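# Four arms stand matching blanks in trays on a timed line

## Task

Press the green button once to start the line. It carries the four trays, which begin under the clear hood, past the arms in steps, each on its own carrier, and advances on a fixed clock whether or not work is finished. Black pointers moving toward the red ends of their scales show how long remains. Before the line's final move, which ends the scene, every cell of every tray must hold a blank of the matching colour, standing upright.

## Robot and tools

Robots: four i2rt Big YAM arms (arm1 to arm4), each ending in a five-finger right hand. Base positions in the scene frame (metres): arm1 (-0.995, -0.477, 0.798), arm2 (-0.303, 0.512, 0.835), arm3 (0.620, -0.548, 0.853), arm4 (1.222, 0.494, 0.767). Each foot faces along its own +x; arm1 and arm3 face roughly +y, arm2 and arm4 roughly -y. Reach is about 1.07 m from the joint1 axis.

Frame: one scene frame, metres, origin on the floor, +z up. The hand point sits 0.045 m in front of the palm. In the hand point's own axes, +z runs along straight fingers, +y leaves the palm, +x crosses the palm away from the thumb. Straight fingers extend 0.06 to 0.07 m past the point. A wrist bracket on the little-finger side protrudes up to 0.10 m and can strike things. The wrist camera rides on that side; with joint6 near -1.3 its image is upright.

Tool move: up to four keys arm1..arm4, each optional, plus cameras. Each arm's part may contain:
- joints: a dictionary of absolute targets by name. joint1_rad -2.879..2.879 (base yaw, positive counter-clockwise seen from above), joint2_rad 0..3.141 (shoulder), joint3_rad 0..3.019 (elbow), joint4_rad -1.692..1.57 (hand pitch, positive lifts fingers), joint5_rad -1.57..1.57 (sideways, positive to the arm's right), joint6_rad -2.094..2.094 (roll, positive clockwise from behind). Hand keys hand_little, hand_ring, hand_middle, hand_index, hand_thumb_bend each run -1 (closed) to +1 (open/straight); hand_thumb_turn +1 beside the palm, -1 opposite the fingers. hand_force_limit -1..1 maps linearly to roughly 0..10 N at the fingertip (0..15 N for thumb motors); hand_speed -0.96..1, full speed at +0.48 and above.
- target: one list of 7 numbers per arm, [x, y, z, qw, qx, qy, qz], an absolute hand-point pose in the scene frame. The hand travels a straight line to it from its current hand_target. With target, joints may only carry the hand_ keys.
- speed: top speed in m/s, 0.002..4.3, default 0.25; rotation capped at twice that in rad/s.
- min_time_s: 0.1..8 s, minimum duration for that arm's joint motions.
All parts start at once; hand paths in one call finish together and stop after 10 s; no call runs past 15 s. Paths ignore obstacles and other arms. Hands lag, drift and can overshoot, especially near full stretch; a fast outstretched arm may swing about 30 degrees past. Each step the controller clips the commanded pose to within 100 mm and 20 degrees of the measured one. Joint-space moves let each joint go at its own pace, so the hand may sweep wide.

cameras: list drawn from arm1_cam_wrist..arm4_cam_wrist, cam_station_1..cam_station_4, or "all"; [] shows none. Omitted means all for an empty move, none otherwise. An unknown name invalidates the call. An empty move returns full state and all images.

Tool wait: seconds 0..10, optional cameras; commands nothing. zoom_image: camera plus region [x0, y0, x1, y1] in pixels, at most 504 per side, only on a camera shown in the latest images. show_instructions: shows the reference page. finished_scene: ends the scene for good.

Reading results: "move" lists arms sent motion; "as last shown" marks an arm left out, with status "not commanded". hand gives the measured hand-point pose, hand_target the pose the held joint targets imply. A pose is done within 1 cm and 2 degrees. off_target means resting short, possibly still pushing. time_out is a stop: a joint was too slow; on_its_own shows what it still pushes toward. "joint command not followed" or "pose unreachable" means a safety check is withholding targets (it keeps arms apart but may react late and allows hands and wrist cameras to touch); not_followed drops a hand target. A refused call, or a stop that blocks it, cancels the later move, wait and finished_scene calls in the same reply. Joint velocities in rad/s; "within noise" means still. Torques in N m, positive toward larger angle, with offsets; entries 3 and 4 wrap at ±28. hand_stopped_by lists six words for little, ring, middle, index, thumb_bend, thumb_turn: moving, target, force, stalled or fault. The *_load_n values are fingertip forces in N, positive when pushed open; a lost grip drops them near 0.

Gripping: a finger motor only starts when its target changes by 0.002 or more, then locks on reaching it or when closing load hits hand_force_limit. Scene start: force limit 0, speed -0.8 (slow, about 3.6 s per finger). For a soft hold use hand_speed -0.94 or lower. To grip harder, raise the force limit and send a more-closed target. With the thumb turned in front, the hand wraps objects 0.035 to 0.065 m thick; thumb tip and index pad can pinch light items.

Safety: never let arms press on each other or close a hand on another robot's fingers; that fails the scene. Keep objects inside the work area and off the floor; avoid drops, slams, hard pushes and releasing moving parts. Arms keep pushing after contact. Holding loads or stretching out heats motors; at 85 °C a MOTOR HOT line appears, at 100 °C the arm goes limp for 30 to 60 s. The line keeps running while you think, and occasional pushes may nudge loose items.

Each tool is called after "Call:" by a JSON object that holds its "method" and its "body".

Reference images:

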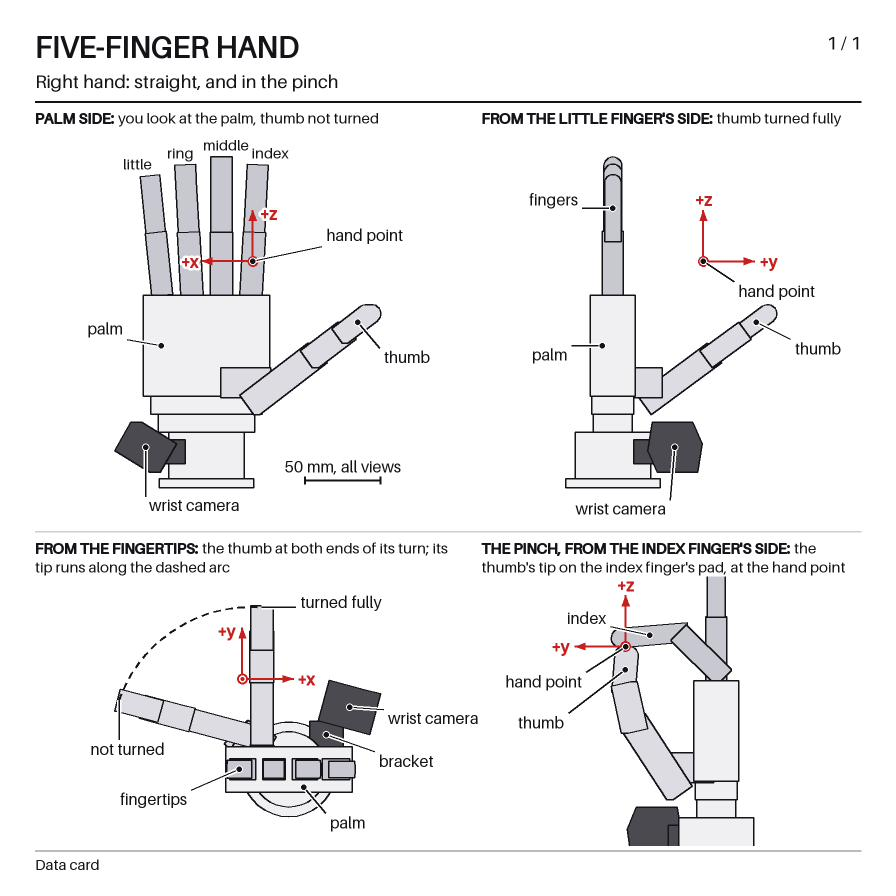

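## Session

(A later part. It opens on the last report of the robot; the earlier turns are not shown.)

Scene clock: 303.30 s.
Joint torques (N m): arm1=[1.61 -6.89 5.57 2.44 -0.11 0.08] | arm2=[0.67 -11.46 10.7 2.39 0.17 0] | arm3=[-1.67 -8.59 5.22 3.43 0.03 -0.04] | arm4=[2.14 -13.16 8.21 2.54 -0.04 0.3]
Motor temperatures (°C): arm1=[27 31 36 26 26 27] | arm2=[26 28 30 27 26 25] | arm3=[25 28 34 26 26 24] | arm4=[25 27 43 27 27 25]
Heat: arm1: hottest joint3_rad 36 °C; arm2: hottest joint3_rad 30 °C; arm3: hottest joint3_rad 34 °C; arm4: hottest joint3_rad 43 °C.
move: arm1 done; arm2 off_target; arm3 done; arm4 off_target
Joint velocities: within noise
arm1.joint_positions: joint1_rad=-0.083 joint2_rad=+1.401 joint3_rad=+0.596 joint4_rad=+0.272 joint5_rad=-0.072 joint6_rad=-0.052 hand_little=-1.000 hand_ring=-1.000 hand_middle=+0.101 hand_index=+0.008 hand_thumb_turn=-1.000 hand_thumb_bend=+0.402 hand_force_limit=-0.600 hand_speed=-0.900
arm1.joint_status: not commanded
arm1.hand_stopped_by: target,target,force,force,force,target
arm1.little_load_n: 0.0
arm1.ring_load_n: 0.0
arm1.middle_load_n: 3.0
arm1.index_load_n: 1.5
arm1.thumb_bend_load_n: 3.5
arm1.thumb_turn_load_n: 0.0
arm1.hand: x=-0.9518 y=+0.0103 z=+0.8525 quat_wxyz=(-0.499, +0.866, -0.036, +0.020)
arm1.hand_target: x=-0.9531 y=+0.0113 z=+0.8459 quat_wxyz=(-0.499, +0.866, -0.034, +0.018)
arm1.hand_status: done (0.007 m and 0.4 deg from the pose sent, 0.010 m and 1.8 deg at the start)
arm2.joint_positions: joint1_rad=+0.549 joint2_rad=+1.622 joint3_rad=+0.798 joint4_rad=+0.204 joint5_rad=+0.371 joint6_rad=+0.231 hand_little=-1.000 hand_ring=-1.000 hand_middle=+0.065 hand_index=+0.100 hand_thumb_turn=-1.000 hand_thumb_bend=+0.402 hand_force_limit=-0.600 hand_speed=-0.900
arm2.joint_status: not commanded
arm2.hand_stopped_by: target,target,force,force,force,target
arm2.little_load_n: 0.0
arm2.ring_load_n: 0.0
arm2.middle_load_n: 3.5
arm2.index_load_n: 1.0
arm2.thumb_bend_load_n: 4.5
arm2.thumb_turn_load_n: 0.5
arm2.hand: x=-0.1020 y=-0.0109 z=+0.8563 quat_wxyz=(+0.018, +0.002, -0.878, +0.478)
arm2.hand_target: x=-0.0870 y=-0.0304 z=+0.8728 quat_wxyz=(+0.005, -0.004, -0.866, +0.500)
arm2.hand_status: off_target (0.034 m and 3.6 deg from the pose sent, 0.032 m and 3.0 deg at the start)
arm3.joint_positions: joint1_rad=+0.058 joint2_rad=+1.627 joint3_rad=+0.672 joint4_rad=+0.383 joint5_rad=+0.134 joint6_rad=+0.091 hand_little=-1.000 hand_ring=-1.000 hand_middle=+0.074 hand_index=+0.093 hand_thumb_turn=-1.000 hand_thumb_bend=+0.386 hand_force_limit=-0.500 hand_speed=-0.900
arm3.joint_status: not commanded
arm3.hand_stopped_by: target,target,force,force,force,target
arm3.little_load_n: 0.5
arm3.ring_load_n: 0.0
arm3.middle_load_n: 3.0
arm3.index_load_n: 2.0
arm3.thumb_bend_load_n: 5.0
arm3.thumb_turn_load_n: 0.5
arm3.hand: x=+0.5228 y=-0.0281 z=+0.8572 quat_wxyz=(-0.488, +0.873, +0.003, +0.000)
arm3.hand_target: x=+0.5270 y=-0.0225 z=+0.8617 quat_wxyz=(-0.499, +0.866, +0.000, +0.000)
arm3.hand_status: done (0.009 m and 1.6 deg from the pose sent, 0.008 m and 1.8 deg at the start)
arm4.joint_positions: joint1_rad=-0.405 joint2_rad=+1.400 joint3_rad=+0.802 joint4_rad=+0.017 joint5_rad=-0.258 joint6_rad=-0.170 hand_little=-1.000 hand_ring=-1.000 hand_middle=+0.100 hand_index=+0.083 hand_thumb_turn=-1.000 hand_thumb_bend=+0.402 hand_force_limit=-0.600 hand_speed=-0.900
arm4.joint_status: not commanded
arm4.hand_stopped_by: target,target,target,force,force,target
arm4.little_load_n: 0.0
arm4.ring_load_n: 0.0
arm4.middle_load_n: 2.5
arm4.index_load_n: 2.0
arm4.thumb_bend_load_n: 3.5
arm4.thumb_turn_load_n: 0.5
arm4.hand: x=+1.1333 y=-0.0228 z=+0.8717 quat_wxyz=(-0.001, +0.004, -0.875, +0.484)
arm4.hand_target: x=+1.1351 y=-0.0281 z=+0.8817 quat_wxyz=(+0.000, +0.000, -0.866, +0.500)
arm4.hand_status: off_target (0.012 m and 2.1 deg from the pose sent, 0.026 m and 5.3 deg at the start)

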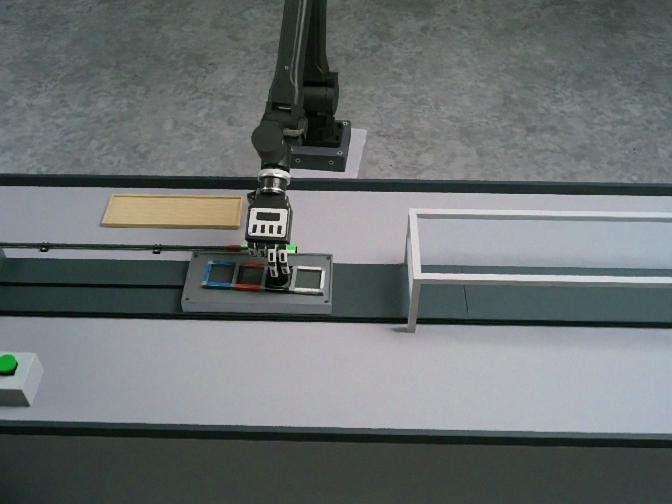

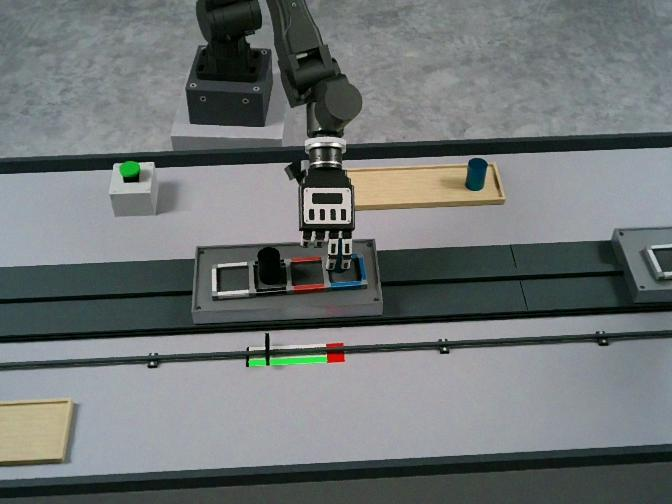

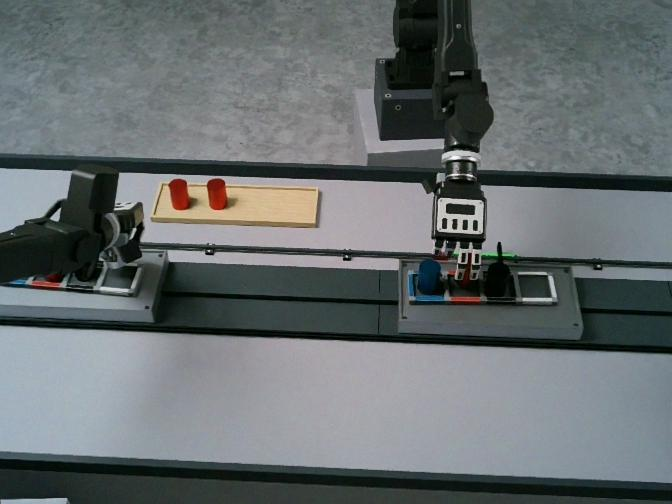

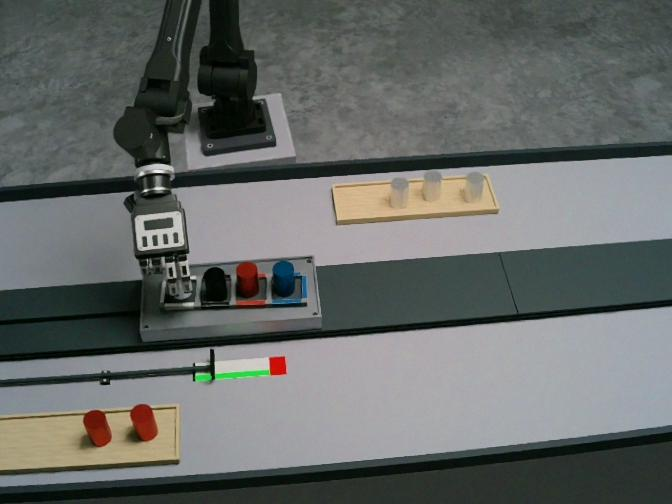

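Call:
{"method": "move", "body": {"arm1": {"joints": {"hand_thumb_bend": 0.5, "hand_speed": -0.9}}, "arm2": {"target": [-0.079, -0.033, 0.895, 0, 0, -0.866, 0.5], "speed": 0.1}, "arm3": {"target": [0.527, -0.020, 0.848, 0.5, -0.866, 0, 0], "speed": 0.06}, "arm4": {"target": [1.127, -0.016, 0.868, 0, 0, -0.866, 0.5], "speed": 0.1}, "cameras": ["cam_station_1", "cam_station_2", "cam_station_3", "cam_station_4"]}}

Call:
{"method": "zoom_image", "body": {"camera": "cam_station_2", "region": [280, 210, 400, 310]}}

Call:
{"method": "zoom_image", "body": {"camera": "cam_station_3", "region": [400, 225, 520, 325]}}

Call:
{"method": "zoom_image", "body": {"camera": "cam_station_4", "region": [120, 220, 240, 320]}}

Scene clock: 305.77 s.
Joint torques (N m): arm1=[1.61 -7.12 5.57 2.36 -0.11 0.08] | arm2=[0.38 -14.8 11.74 0.81 -0.03 0] | arm3=[-1.67 -8.41 4.9 3.45 0.03 -0.04] | arm4=[1.38 -12.4 7.79 2.88 -0.46 0.17]
Motor temperatures (°C): arm1=[27 31 35 26 26 27] | arm2=[26 28 30 27 26 25] | arm3=[25 28 33 26 26 24] | arm4=[25 27 43 27 27 25]
Heat: arm1: hottest joint3_rad 35 °C; arm2: hottest joint3_rad 30 °C; arm3: hottest joint3_rad 33 °C; arm4: hottest joint3_rad 43 °C.
move: arm1 done; arm2 off_target; arm3 done; arm4 off_target
Joint velocities: within noise
arm1.joint_positions: joint1_rad=-0.083 joint2_rad=+1.404 joint3_rad=+0.596 joint4_rad=+0.275 joint5_rad=-0.075 joint6_rad=-0.052 hand_little=-1.000 hand_ring=-1.000 hand_middle=+0.100 hand_index=+0.008 hand_thumb_turn=-1.000 hand_thumb_bend=+0.500 hand_force_limit=-0.600 hand_speed=-0.900
arm1.joint_status: all done
arm1.hand_stopped_by: target,target,force,force,target,target
arm1.little_load_n: 0.0
arm1.ring_load_n: 0.0
arm1.middle_load_n: 0.0
arm1.index_load_n: 0.0
arm1.thumb_bend_load_n: 0.0
arm1.thumb_turn_load_n: 0.0
arm1.hand: x=-0.9523 y=+0.0106 z=+0.8517 quat_wxyz=(-0.499, +0.866, -0.035, +0.018)
arm1.hand_target: x=-0.9536 y=+0.0115 z=+0.8459 quat_wxyz=(-0.499, +0.866, -0.033, +0.017)
arm1.hand_status: not commanded
arm2.joint_positions: joint1_rad=+0.574 joint2_rad=+1.617 joint3_rad=+0.818 joint4_rad=+0.180 joint5_rad=+0.369 joint6_rad=+0.231 hand_little=-1.000 hand_ring=-1.000 hand_middle=+0.065 hand_index=+0.100 hand_thumb_turn=-1.000 hand_thumb_bend=+0.402 hand_force_limit=-0.600 hand_speed=-0.900
arm2.joint_status: not commanded
arm2.hand_stopped_by: target,target,force,force,force,target
arm2.little_load_n: 0.0
arm2.ring_load_n: 0.0
arm2.middle_load_n: 3.5
arm2.index_load_n: 0.5
arm2.thumb_bend_load_n: 5.0
arm2.thumb_turn_load_n: 1.0
arm2.hand: x=-0.0867 y=-0.0104 z=+0.8629 quat_wxyz=(+0.012, +0.013, -0.878, +0.478)
arm2.hand_target: x=-0.0721 y=-0.0292 z=+0.8954 quat_wxyz=(-0.004, +0.007, -0.866, +0.500)
arm2.hand_status: off_target (0.040 m and 3.5 deg from the pose sent, 0.050 m and 3.6 deg at the start)
arm3.joint_positions: joint1_rad=+0.058 joint2_rad=+1.665 joint3_rad=+0.672 joint4_rad=+0.429 joint5_rad=+0.134 joint6_rad=+0.091 hand_little=-1.000 hand_ring=-1.000 hand_middle=+0.074 hand_index=+0.093 hand_thumb_turn=-1.000 hand_thumb_bend=+0.386 hand_force_limit=-0.500 hand_speed=-0.900
arm3.joint_status: not commanded
arm3.hand_stopped_by: target,target,force,force,force,target
arm3.little_load_n: 0.0
arm3.ring_load_n: 0.0
arm3.middle_load_n: 3.0
arm3.index_load_n: 2.0
arm3.thumb_bend_load_n: 5.0
arm3.thumb_turn_load_n: 0.5
arm3.hand: x=+0.5222 y=-0.0243 z=+0.8468 quat_wxyz=(-0.491, +0.871, +0.003, -0.001)
arm3.hand_target: x=+0.5270 y=-0.0202 z=+0.8479 quat_wxyz=(-0.500, +0.866, +0.000, +0.000)
arm3.hand_status: done (0.007 m and 1.2 deg from the pose sent, 0.013 m and 1.6 deg at the start)
arm4.joint_positions: joint1_rad=-0.413 joint2_rad=+1.400 joint3_rad=+0.761 joint4_rad=+0.055 joint5_rad=-0.271 joint6_rad=-0.170 hand_little=-1.000 hand_ring=-1.000 hand_middle=+0.100 hand_index=+0.083 hand_thumb_turn=-1.000 hand_thumb_bend=+0.402 hand_force_limit=-0.600 hand_speed=-0.900
arm4.joint_status: not commanded
arm4.hand_stopped_by: target,target,target,force,force,target
arm4.little_load_n: 0.0
arm4.ring_load_n: 0.5
arm4.middle_load_n: 2.5
arm4.index_load_n: 2.5
arm4.thumb_bend_load_n: 3.5
arm4.thumb_turn_load_n: 0.5
arm4.hand: x=+1.1347 y=-0.0127 z=+0.8588 quat_wxyz=(-0.005, +0.003, -0.875, +0.484)
arm4.hand_target: x=+1.1315 y=-0.0167 z=+0.8680 quat_wxyz=(-0.002, +0.003, -0.866, +0.500)
arm4.hand_status: off_target (0.012 m and 2.2 deg from the pose sent, 0.010 m and 2.1 deg at the start)

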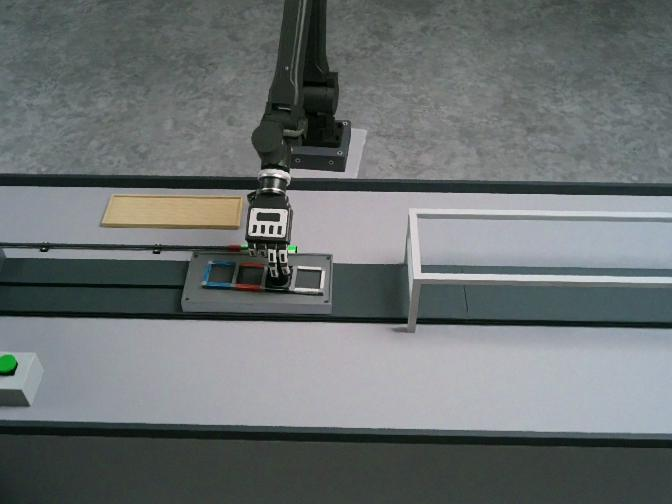

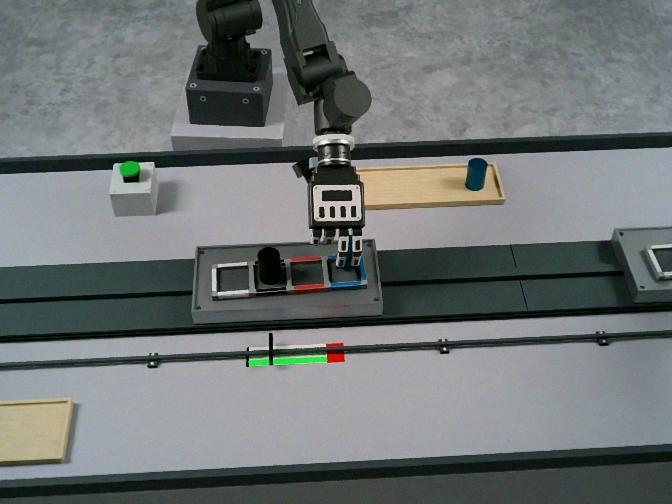

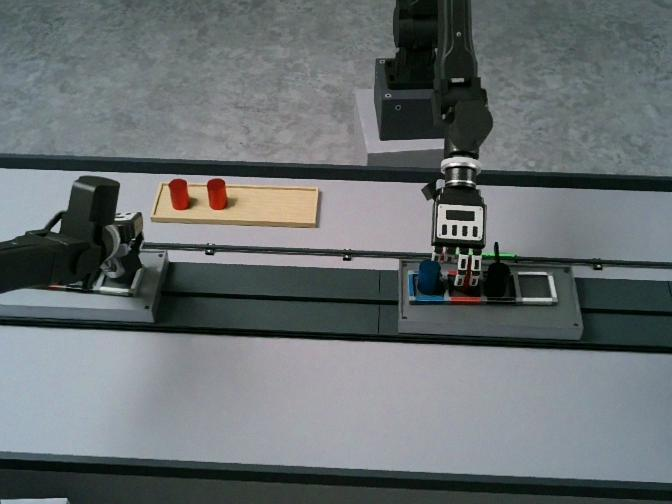

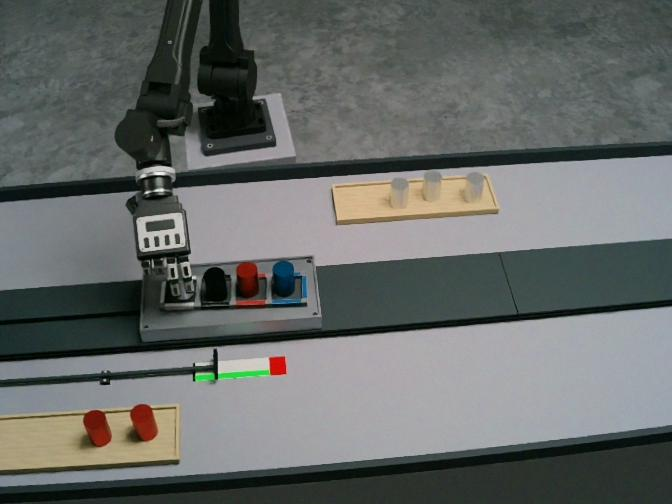

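Scaled by 4.200.

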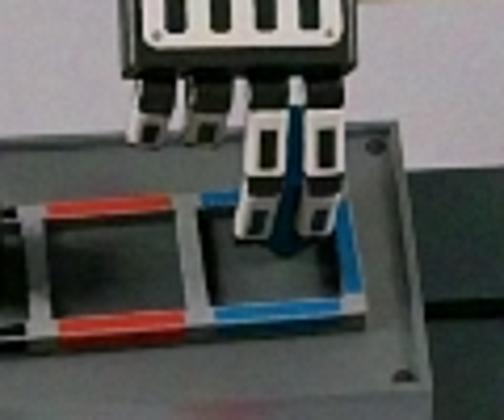

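Scaled by 4.200.

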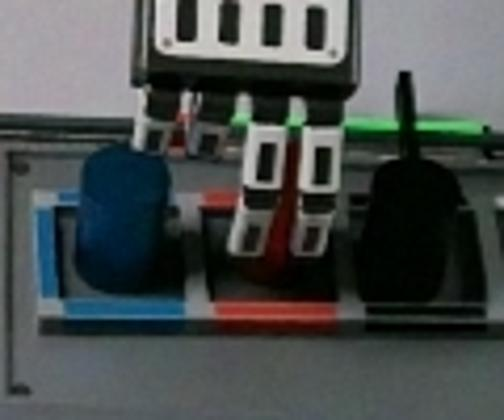

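Scaled by 4.200.

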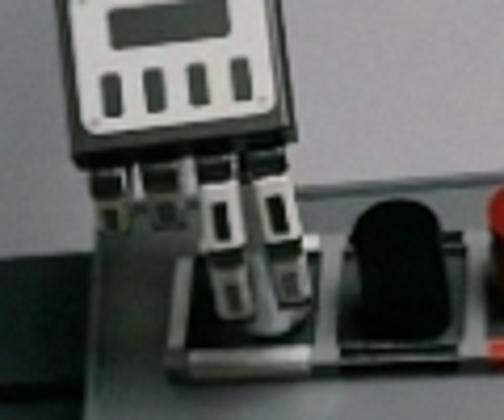

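Call:
{"method": "move", "body": {"arm1": {"joints": {"hand_thumb_bend": 0.85, "hand_index": 0.3, "hand_middle": 0.3, "hand_speed": -0.75}}, "arm2": {"target": [-0.093, -0.028, 0.868, 0, 0, -0.866, 0.5], "speed": 0.08}, "arm3": {"target": [0.527, -0.020, 0.837, 0.5, -0.866, 0, 0], "speed": 0.05}, "arm4": {"target": [1.118, -0.012, 0.866, 0, 0, -0.866, 0.5], "speed": 0.08}, "cameras": ["cam_station_1", "cam_station_2", "cam_station_3", "cam_station_4"]}}

Call:
{"method": "zoom_image", "body": {"camera": "cam_station_2", "region": [280, 210, 400, 310]}}

Call:
{"method": "zoom_image", "body": {"camera": "cam_station_3", "region": [400, 225, 520, 325]}}

Call:
{"method": "zoom_image", "body": {"camera": "cam_station_4", "region": [120, 220, 240, 320]}}

Scene clock: 308.53 s.
Joint torques (N m): arm1=[1.61 -7.24 5.55 2.37 -0.11 0.08] | arm2=[-0.5 -12.86 7.16 2.71 -0.06 -0.12] | arm3=[-1.61 -7.71 4.45 3.04 0.01 -0.03] | arm4=[1.2 -12.04 7.72 2.71 -0.47 -0.01]
Motor temperatures (°C): arm1=[27 31 35 26 26 27] | arm2=[26 28 30 27 26 25] | arm3=[25 28 33 26 26 24] | arm4=[25 27 42 27 27 25]
Heat: arm1: hottest joint3_rad 35 °C; arm2: hottest joint3_rad 30 °C; arm3: hottest joint3_rad 33 °C; arm4: hottest joint3_rad 42 °C.
move: arm1 done; arm2 off_target; arm3 off_target; arm4 done
Joint velocities: within noise
arm1.joint_positions: joint1_rad=-0.083 joint2_rad=+1.405 joint3_rad=+0.596 joint4_rad=+0.275 joint5_rad=-0.072 joint6_rad=-0.052 hand_little=-1.000 hand_ring=-1.000 hand_middle=+0.300 hand_index=+0.300 hand_thumb_turn=-1.000 hand_thumb_bend=+0.850 hand_force_limit=-0.600 hand_speed=-0.750
arm1.joint_status: all done
arm1.hand_stopped_by: target,target,target,target,target,target
arm1.little_load_n: 0.0
arm1.ring_load_n: 0.0
arm1.middle_load_n: 0.0
arm1.index_load_n: 0.0
arm1.thumb_bend_load_n: 0.0
arm1.thumb_turn_load_n: 0.0
arm1.hand: x=-0.9518 y=+0.0105 z=+0.8509 quat_wxyz=(-0.498, +0.866, -0.036, +0.020)
arm1.hand_target: x=-0.9530 y=+0.0115 z=+0.8458 quat_wxyz=(-0.499, +0.866, -0.034, +0.019)
arm1.hand_status: not commanded
arm2.joint_positions: joint1_rad=+0.549 joint2_rad=+1.636 joint3_rad=+0.818 joint4_rad=+0.224 joint5_rad=+0.352 joint6_rad=+0.225 hand_little=-1.000 hand_ring=-1.000 hand_middle=+0.065 hand_index=+0.100 hand_thumb_turn=-1.000 hand_thumb_bend=+0.402 hand_force_limit=-0.600 hand_speed=-0.900
arm2.joint_status: not commanded
arm2.hand_stopped_by: target,target,force,force,force,target
arm2.little_load_n: 0.0
arm2.ring_load_n: 0.0
arm2.middle_load_n: 3.0
arm2.index_load_n: 1.0
arm2.thumb_bend_load_n: 5.0
arm2.thumb_turn_load_n: 1.0
arm2.hand: x=-0.0939 y=-0.0207 z=+0.8611 quat_wxyz=(+0.007, +0.006, -0.874, +0.487)
arm2.hand_target: x=-0.0929 y=-0.0278 z=+0.8672 quat_wxyz=(+0.002, +0.003, -0.866, +0.500)
arm2.hand_status: off_target (0.010 m and 2.1 deg from the pose sent, 0.019 m and 3.5 deg at the start)
arm3.joint_positions: joint1_rad=+0.058 joint2_rad=+1.685 joint3_rad=+0.673 joint4_rad=+0.475 joint5_rad=+0.132 joint6_rad=+0.091 hand_little=-1.000 hand_ring=-1.000 hand_middle=+0.074 hand_index=+0.093 hand_thumb_turn=-1.000 hand_thumb_bend=+0.386 hand_force_limit=-0.500 hand_speed=-0.900
arm3.joint_status: not commanded
arm3.hand_stopped_by: target,target,force,force,force,target
arm3.little_load_n: 0.0
arm3.ring_load_n: 0.0
arm3.middle_load_n: 3.0
arm3.index_load_n: 2.0
arm3.thumb_bend_load_n: 5.5
arm3.thumb_turn_load_n: 0.5
arm3.hand: x=+0.5208 y=-0.0178 z=+0.8466 quat_wxyz=(-0.503, +0.864, +0.002, -0.003)
arm3.hand_target: x=+0.5265 y=-0.0196 z=+0.8379 quat_wxyz=(-0.500, +0.866, +0.000, -0.001)
arm3.hand_status: off_target (0.012 m and 0.6 deg from the pose sent, 0.012 m and 1.2 deg at the start)
arm4.joint_positions: joint1_rad=-0.453 joint2_rad=+1.400 joint3_rad=+0.761 joint4_rad=+0.060 joint5_rad=-0.294 joint6_rad=-0.170 hand_little=-1.000 hand_ring=-1.000 hand_middle=+0.100 hand_index=+0.083 hand_thumb_turn=-1.000 hand_thumb_bend=+0.402 hand_force_limit=-0.600 hand_speed=-0.900
arm4.joint_status: not commanded
arm4.hand_stopped_by: target,target,target,force,force,target
arm4.little_load_n: 0.0
arm4.ring_load_n: 0.0
arm4.middle_load_n: 2.5
arm4.index_load_n: 2.5
arm4.thumb_bend_load_n: 3.5
arm4.thumb_turn_load_n: 0.0
arm4.hand: x=+1.1187 y=-0.0098 z=+0.8605 quat_wxyz=(-0.005, -0.008, -0.873, +0.487)
arm4.hand_target: x=+1.1151 y=-0.0119 z=+0.8662 quat_wxyz=(+0.001, -0.003, -0.866, +0.500)
arm4.hand_status: done (0.006 m and 2.0 deg from the pose sent, 0.018 m and 2.2 deg at the start)

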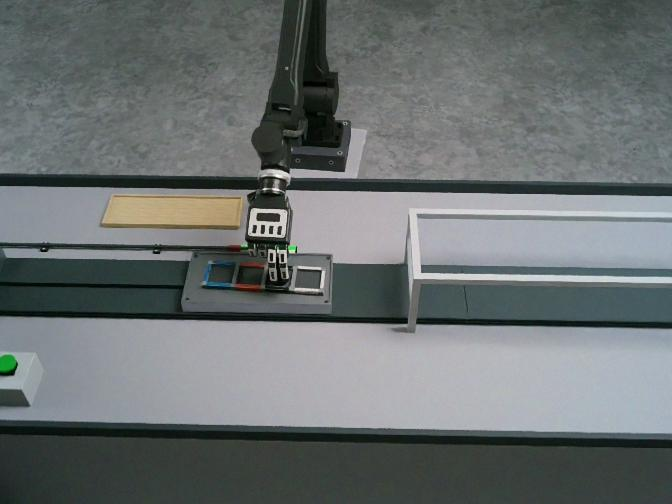

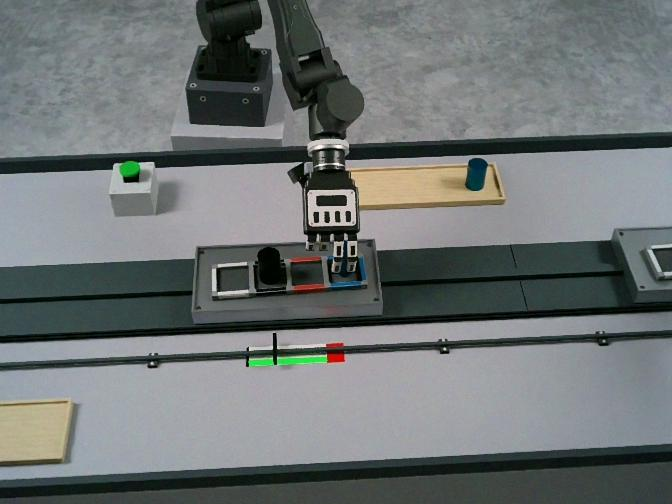

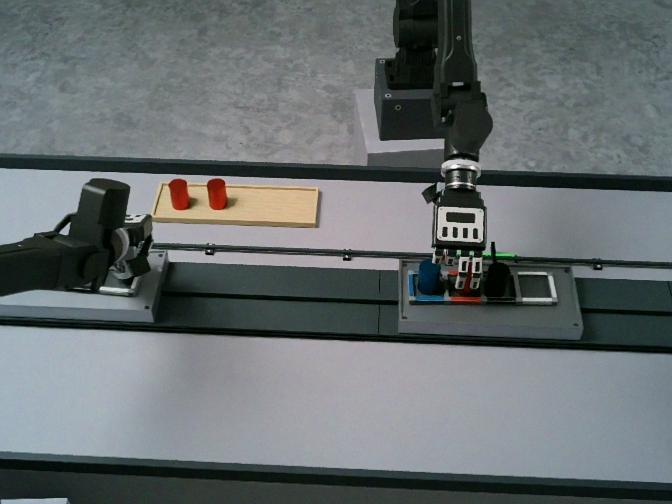

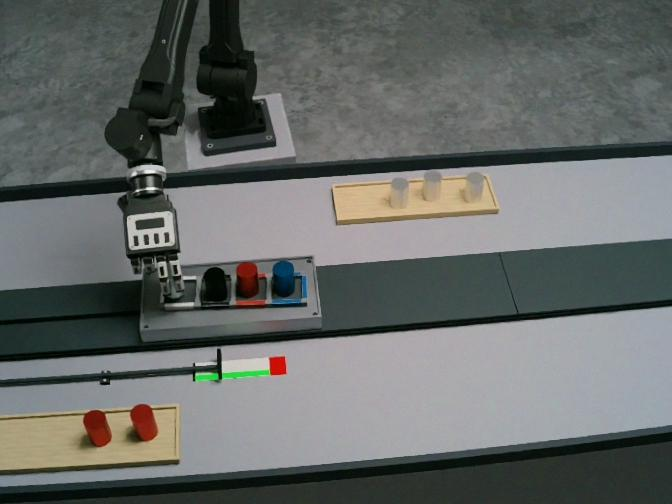

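Scaled by 4.200.

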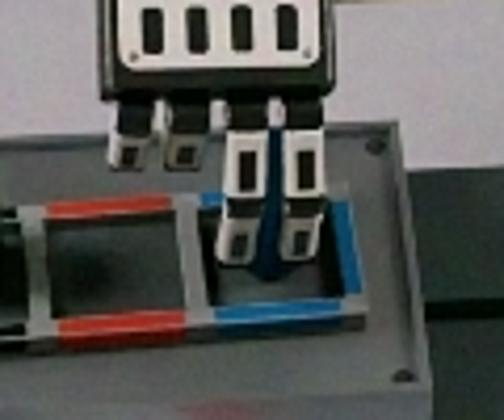

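Scaled by 4.200.

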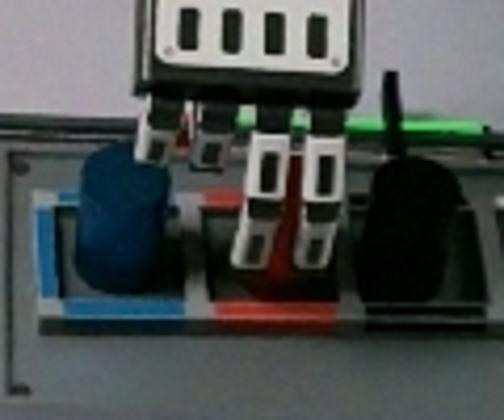

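Scaled by 4.200.

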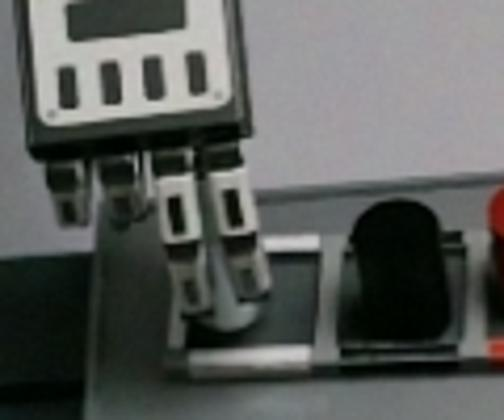

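Call:
{"method": "move", "body": {"arm1": {"target": [-0.953, 0.010, 0.94, 0.4997, -0.8654, 0.0325, -0.0189], "speed": 0.12}, "arm2": {"target": [-0.092, -0.024, 0.848, 0, 0, -0.866, 0.5], "speed": 0.05}, "arm3": {"target": [0.524, -0.020, 0.842, 0.5, -0.866, 0, 0], "speed": 0.05, "joints": {"hand_thumb_bend": 0.5, "hand_speed": -0.9}}, "arm4": {"target": [1.131, -0.011, 0.873, 0, 0, -0.866, 0.5], "speed": 0.08}, "cameras": ["cam_station_1", "cam_station_2", "cam_station_3", "cam_station_4"]}}

Call:
{"method": "zoom_image", "body": {"camera": "cam_station_1", "region": [222, 220, 342, 310]}}

Call:
{"method": "zoom_image", "body": {"camera": "cam_station_2", "region": [280, 210, 400, 310]}}

Call:
{"method": "zoom_image", "body": {"camera": "cam_station_3", "region": [400, 225, 520, 325]}}

Call:
{"method": "zoom_image", "body": {"camera": "cam_station_4", "region": [120, 220, 240, 320]}}

Scene clock: 311.07 s.
Joint torques (N m): arm1=[1.79 -7.94 9.61 0.95 -0.08 0.06] | arm2=[-0.03 -11.93 5.93 2.51 0.12 -0.02] | arm3=[-1.03 -8.64 4.6 2.25 0.23 0] | arm4=[2.2 -13.51 7.77 1.85 -0.03 0.17]
Motor temperatures (°C): arm1=[27 31 35 26 26 27] | arm2=[26 28 30 27 26 25] | arm3=[25 28 33 26 26 24] | arm4=[25 28 42 27 27 25]
Heat: arm1: hottest joint3_rad 35 °C; arm2: hottest joint3_rad 30 °C; arm3: hottest joint3_rad 33 °C; arm4: hottest joint3_rad 42 °C.
move: arm1 off_target; arm2 done; arm3 done; arm4 off_target
Joint velocities: within noise
arm1.joint_positions: joint1_rad=-0.083 joint2_rad=+1.224 joint3_rad=+0.682 joint4_rad=-0.016 joint5_rad=-0.072 joint6_rad=-0.052 hand_little=-1.000 hand_ring=-1.000 hand_middle=+0.300 hand_index=+0.300 hand_thumb_turn=-1.000 hand_thumb_bend=+0.850 hand_force_limit=-0.600 hand_speed=-0.750
arm1.joint_status: not commanded
arm1.hand_stopped_by: target,target,target,target,target,target
arm1.little_load_n: 0.0
arm1.ring_load_n: 0.0
arm1.middle_load_n: 0.0
arm1.index_load_n: 0.0
arm1.thumb_bend_load_n: 0.0
arm1.thumb_turn_load_n: 0.0
arm1.hand: x=-0.9529 y=-0.0003 z=+0.9200 quat_wxyz=(-0.488, +0.872, -0.037, +0.018)
arm1.hand_target: x=-0.9528 y=+0.0109 z=+0.9402 quat_wxyz=(-0.500, +0.865, -0.032, +0.019)
arm1.hand_status: off_target (0.022 m and 1.6 deg from the pose sent, 0.089 m and 0.4 deg at the start)
arm2.joint_positions: joint1_rad=+0.549 joint2_rad=+1.660 joint3_rad=+0.805 joint4_rad=+0.292 joint5_rad=+0.352 joint6_rad=+0.225 hand_little=-1.000 hand_ring=-1.000 hand_middle=+0.065 hand_index=+0.100 hand_thumb_turn=-1.000 hand_thumb_bend=+0.402 hand_force_limit=-0.600 hand_speed=-0.900
arm2.joint_status: not commanded
arm2.hand_stopped_by: target,target,force,force,force,target
arm2.little_load_n: 0.0
arm2.ring_load_n: 0.0
arm2.middle_load_n: 3.0
arm2.index_load_n: 0.5
arm2.thumb_bend_load_n: 5.0
arm2.thumb_turn_load_n: 0.5
arm2.hand: x=-0.0921 y=-0.0249 z=+0.8554 quat_wxyz=(+0.002, +0.004, -0.867, +0.499)
arm2.hand_target: x=-0.0920 y=-0.0240 z=+0.8489 quat_wxyz=(+0.000, +0.000, -0.866, +0.501)
arm2.hand_status: done (0.007 m and 0.5 deg from the pose sent, 0.014 m and 2.1 deg at the start)
arm3.joint_positions: joint1_rad=+0.058 joint2_rad=+1.685 joint3_rad=+0.673 joint4_rad=+0.475 joint5_rad=+0.134 joint6_rad=+0.091 hand_little=-1.000 hand_ring=-1.000 hand_middle=+0.073 hand_index=+0.093 hand_thumb_turn=-1.000 hand_thumb_bend=+0.500 hand_force_limit=-0.500 hand_speed=-0.900
arm3.joint_status: all done
arm3.hand_stopped_by: target,target,force,force,target,target
arm3.little_load_n: 0.0
arm3.ring_load_n: 0.0
arm3.middle_load_n: 0.0
arm3.index_load_n: 0.0
arm3.thumb_bend_load_n: 0.0
arm3.thumb_turn_load_n: 0.0
arm3.hand: x=+0.5211 y=-0.0177 z=+0.8466 quat_wxyz=(-0.503, +0.864, +0.002, -0.003)
arm3.hand_target: x=+0.5241 y=-0.0201 z=+0.8421 quat_wxyz=(-0.500, +0.866, +0.000, +0.000)
arm3.hand_status: done (0.006 m and 0.5 deg from the pose sent, 0.006 m and 0.6 deg at the start)
arm4.joint_positions: joint1_rad=-0.436 joint2_rad=+1.387 joint3_rad=+0.753 joint4_rad=+0.060 joint5_rad=-0.277 joint6_rad=-0.170 hand_little=-1.000 hand_ring=-1.000 hand_middle=+0.100 hand_index=+0.083 hand_thumb_turn=-1.000 hand_thumb_bend=+0.402 hand_force_limit=-0.600 hand_speed=-0.900
arm4.joint_status: not commanded
arm4.hand_stopped_by: target,target,target,force,force,target
arm4.little_load_n: 0.0
arm4.ring_load_n: 0.0
arm4.middle_load_n: 2.5
arm4.index_load_n: 2.0
arm4.thumb_bend_load_n: 3.5
arm4.thumb_turn_load_n: 0.5
arm4.hand: x=+1.1249 y=-0.0089 z=+0.8628 quat_wxyz=(-0.001, -0.004, -0.872, +0.489)
arm4.hand_target: x=+1.1273 y=-0.0103 z=+0.8724 quat_wxyz=(+0.002, -0.003, -0.866, +0.500)
arm4.hand_status: off_target (0.012 m and 1.6 deg from the pose sent, 0.018 m and 2.0 deg at the start)

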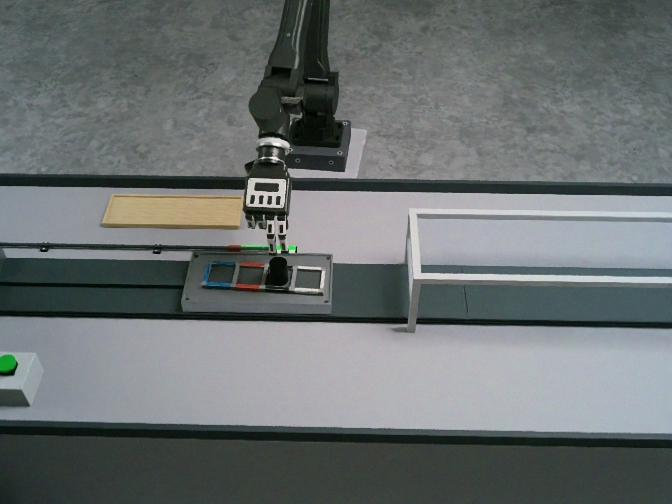

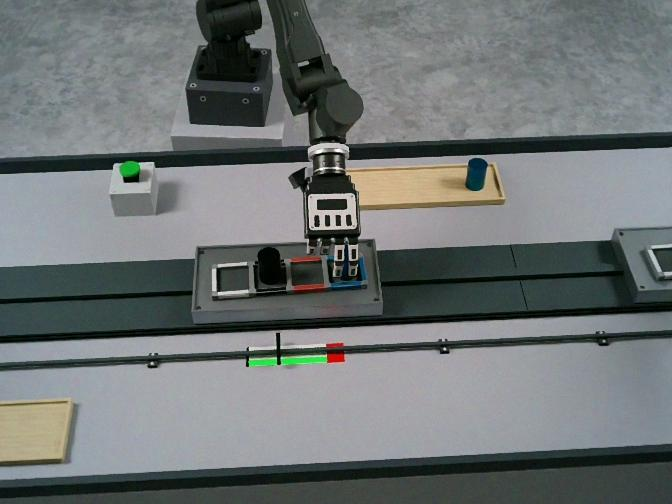

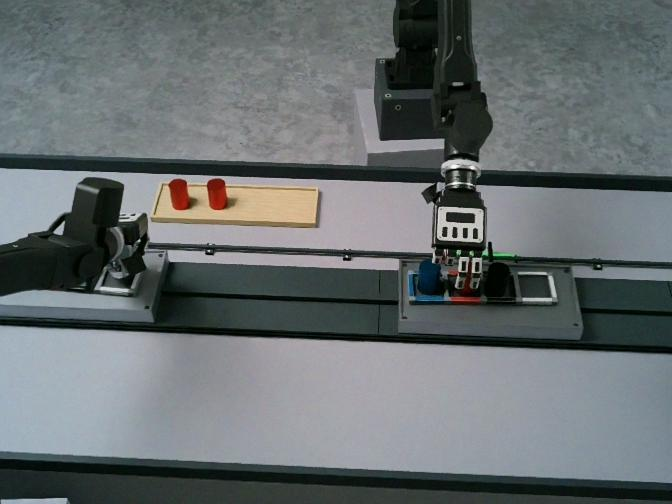

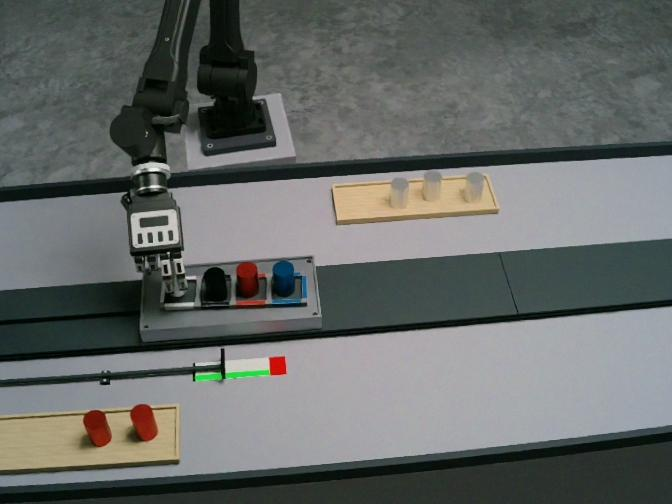

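Scaled by 4.200.

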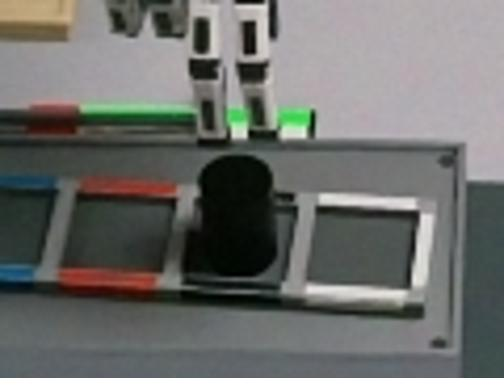

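Scaled by 4.200.

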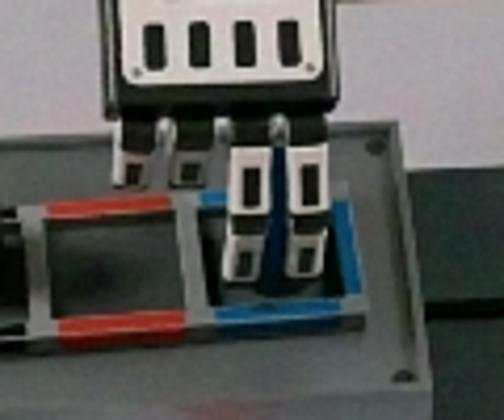

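Scaled by 4.200.

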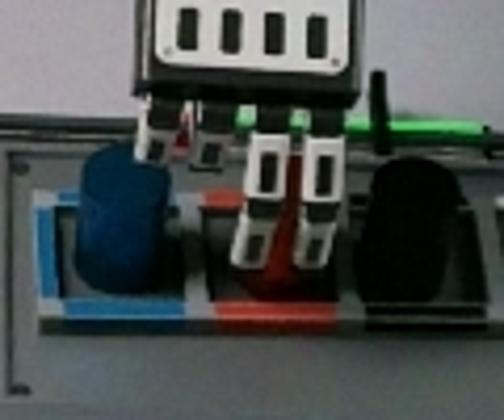

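Scaled by 4.200.

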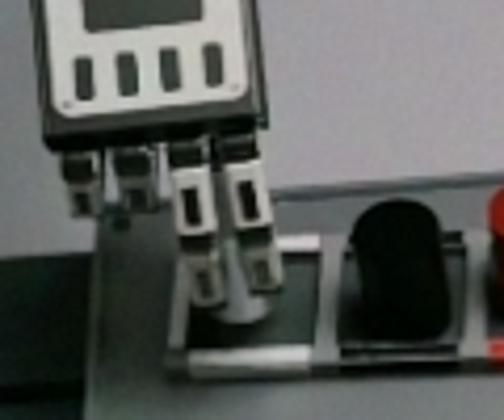

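Call:
{"method": "move", "body": {"arm1": {"joints": {"joint1_rad": 0.3}, "min_time_s": 3}, "arm2": {"joints": {"hand_thumb_bend": 0.5, "hand_speed": -0.9}}, "arm3": {"joints": {"hand_thumb_bend": 0.85, "hand_index": 0.3, "hand_middle": 0.3, "hand_speed": -0.75}}, "arm4": {"target": [1.136, -0.0165, 0.870, 0, 0, -0.866, 0.5], "speed": 0.08}, "cameras": ["cam_station_4"]}}

Call:
{"method": "zoom_image", "body": {"camera": "cam_station_4", "region": [120, 220, 240, 320]}}

Scene clock: 315.03 s.
Joint torques (N m): arm1=[1.85 -7.94 9.62 0.95 -0.07 0.06] | arm2=[-0.03 -12.16 5.91 2.51 0.12 -0.02] | arm3=[-1.03 -8.7 4.6 2.26 0.22 0] | arm4=[2.55 -12.63 8.18 2.5 -0.1 0.28]
Motor temperatures (°C): arm1=[27 31 35 26 26 26] | arm2=[26 28 30 27 26 25] | arm3=[25 28 33 26 26 24] | arm4=[25 28 42 27 27 25]
Heat: arm1: hottest joint3_rad 35 °C; arm2: hottest joint3_rad 30 °C; arm3: hottest joint3_rad 33 °C; arm4: hottest joint3_rad 42 °C.
move: arm1 done; arm2 done; arm3 done; arm4 done
Joint velocities: within noise
arm1.joint_positions: joint1_rad=+0.296 joint2_rad=+1.224 joint3_rad=+0.682 joint4_rad=-0.016 joint5_rad=-0.072 joint6_rad=-0.052 hand_little=-1.000 hand_ring=-1.000 hand_middle=+0.300 hand_index=+0.300 hand_thumb_turn=-1.000 hand_thumb_bend=+0.850 hand_force_limit=-0.600 hand_speed=-0.750
arm1.joint_status: all done
arm1.hand_stopped_by: target,target,target,target,target,target
arm1.little_load_n: 0.0
arm1.ring_load_n: 0.0
arm1.middle_load_n: 0.0
arm1.index_load_n: 0.0
arm1.thumb_bend_load_n: 0.0
arm1.thumb_turn_load_n: 0.0
arm1.hand: x=-1.1322 y=-0.0191 z=+0.9217 quat_wxyz=(-0.484, +0.862, +0.129, -0.073)
arm1.hand_target: x=-1.1371 y=-0.0090 z=+0.9419 quat_wxyz=(-0.497, +0.854, +0.132, -0.075)
arm1.hand_status: not commanded
arm2.joint_positions: joint1_rad=+0.549 joint2_rad=+1.663 joint3_rad=+0.805 joint4_rad=+0.292 joint5_rad=+0.352 joint6_rad=+0.225 hand_little=-1.000 hand_ring=-1.000 hand_middle=+0.065 hand_index=+0.100 hand_thumb_turn=-1.000 hand_thumb_bend=+0.500 hand_force_limit=-0.600 hand_speed=-0.900
arm2.joint_status: all done
arm2.hand_stopped_by: target,target,force,force,target,target
arm2.little_load_n: 0.0
arm2.ring_load_n: 0.0
arm2.middle_load_n: 0.0
arm2.index_load_n: 0.0
arm2.thumb_bend_load_n: 0.0
arm2.thumb_turn_load_n: 0.0
arm2.hand: x=-0.0923 y=-0.0246 z=+0.8537 quat_wxyz=(+0.003, +0.004, -0.867, +0.498)
arm2.hand_target: x=-0.0920 y=-0.0239 z=+0.8485 quat_wxyz=(+0.000, +0.000, -0.866, +0.500)
arm2.hand_status: not commanded
arm3.joint_positions: joint1_rad=+0.058 joint2_rad=+1.685 joint3_rad=+0.673 joint4_rad=+0.475 joint5_rad=+0.134 joint6_rad=+0.091 hand_little=-1.000 hand_ring=-1.000 hand_middle=+0.300 hand_index=+0.300 hand_thumb_turn=-1.000 hand_thumb_bend=+0.850 hand_force_limit=-0.500 hand_speed=-0.750
arm3.joint_status: all done
arm3.hand_stopped_by: target,target,target,target,target,target
arm3.little_load_n: 0.0
arm3.ring_load_n: 0.0
arm3.middle_load_n: 0.0
arm3.index_load_n: 0.0
arm3.thumb_bend_load_n: 0.0
arm3.thumb_turn_load_n: 0.0
arm3.hand: x=+0.5211 y=-0.0177 z=+0.8466 quat_wxyz=(-0.503, +0.864, +0.002, -0.003)
arm3.hand_target: x=+0.5240 y=-0.0201 z=+0.8421 quat_wxyz=(-0.500, +0.866, +0.000, +0.000)
arm3.hand_status: not commanded
arm4.joint_positions: joint1_rad=-0.413 joint2_rad=+1.387 joint3_rad=+0.753 joint4_rad=+0.060 joint5_rad=-0.263 joint6_rad=-0.170 hand_little=-1.000 hand_ring=-1.000 hand_middle=+0.100 hand_index=+0.083 hand_thumb_turn=-1.000 hand_thumb_bend=+0.402 hand_force_limit=-0.600 hand_speed=-0.900
arm4.joint_status: not commanded
arm4.hand_stopped_by: target,target,target,force,force,target
arm4.little_load_n: 0.0
arm4.ring_load_n: 0.0
arm4.middle_load_n: 2.5
arm4.index_load_n: 2.0
arm4.thumb_bend_load_n: 3.5
arm4.thumb_turn_load_n: 0.0
arm4.hand: x=+1.1338 y=-0.0110 z=+0.8623 quat_wxyz=(+0.000, +0.002, -0.873, +0.488)
arm4.hand_target: x=+1.1354 y=-0.0165 z=+0.8699 quat_wxyz=(+0.000, +0.000, -0.866, +0.500)
arm4.hand_status: done (0.010 m and 1.7 deg from the pose sent, 0.015 m and 1.6 deg at the start)

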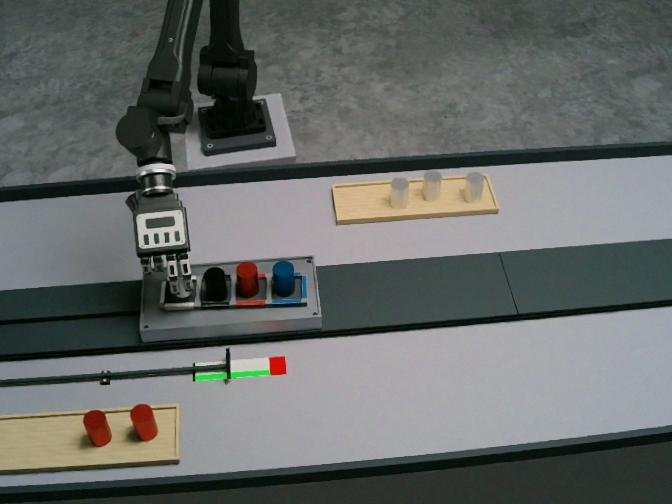

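Scaled by 4.200.

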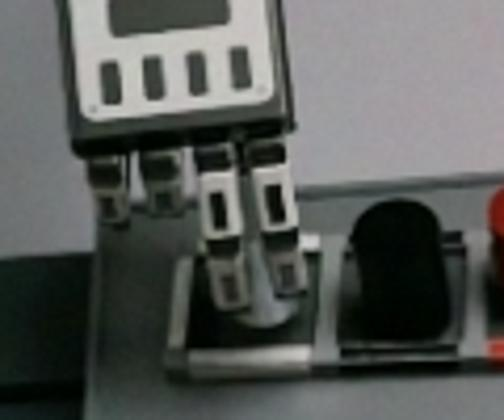

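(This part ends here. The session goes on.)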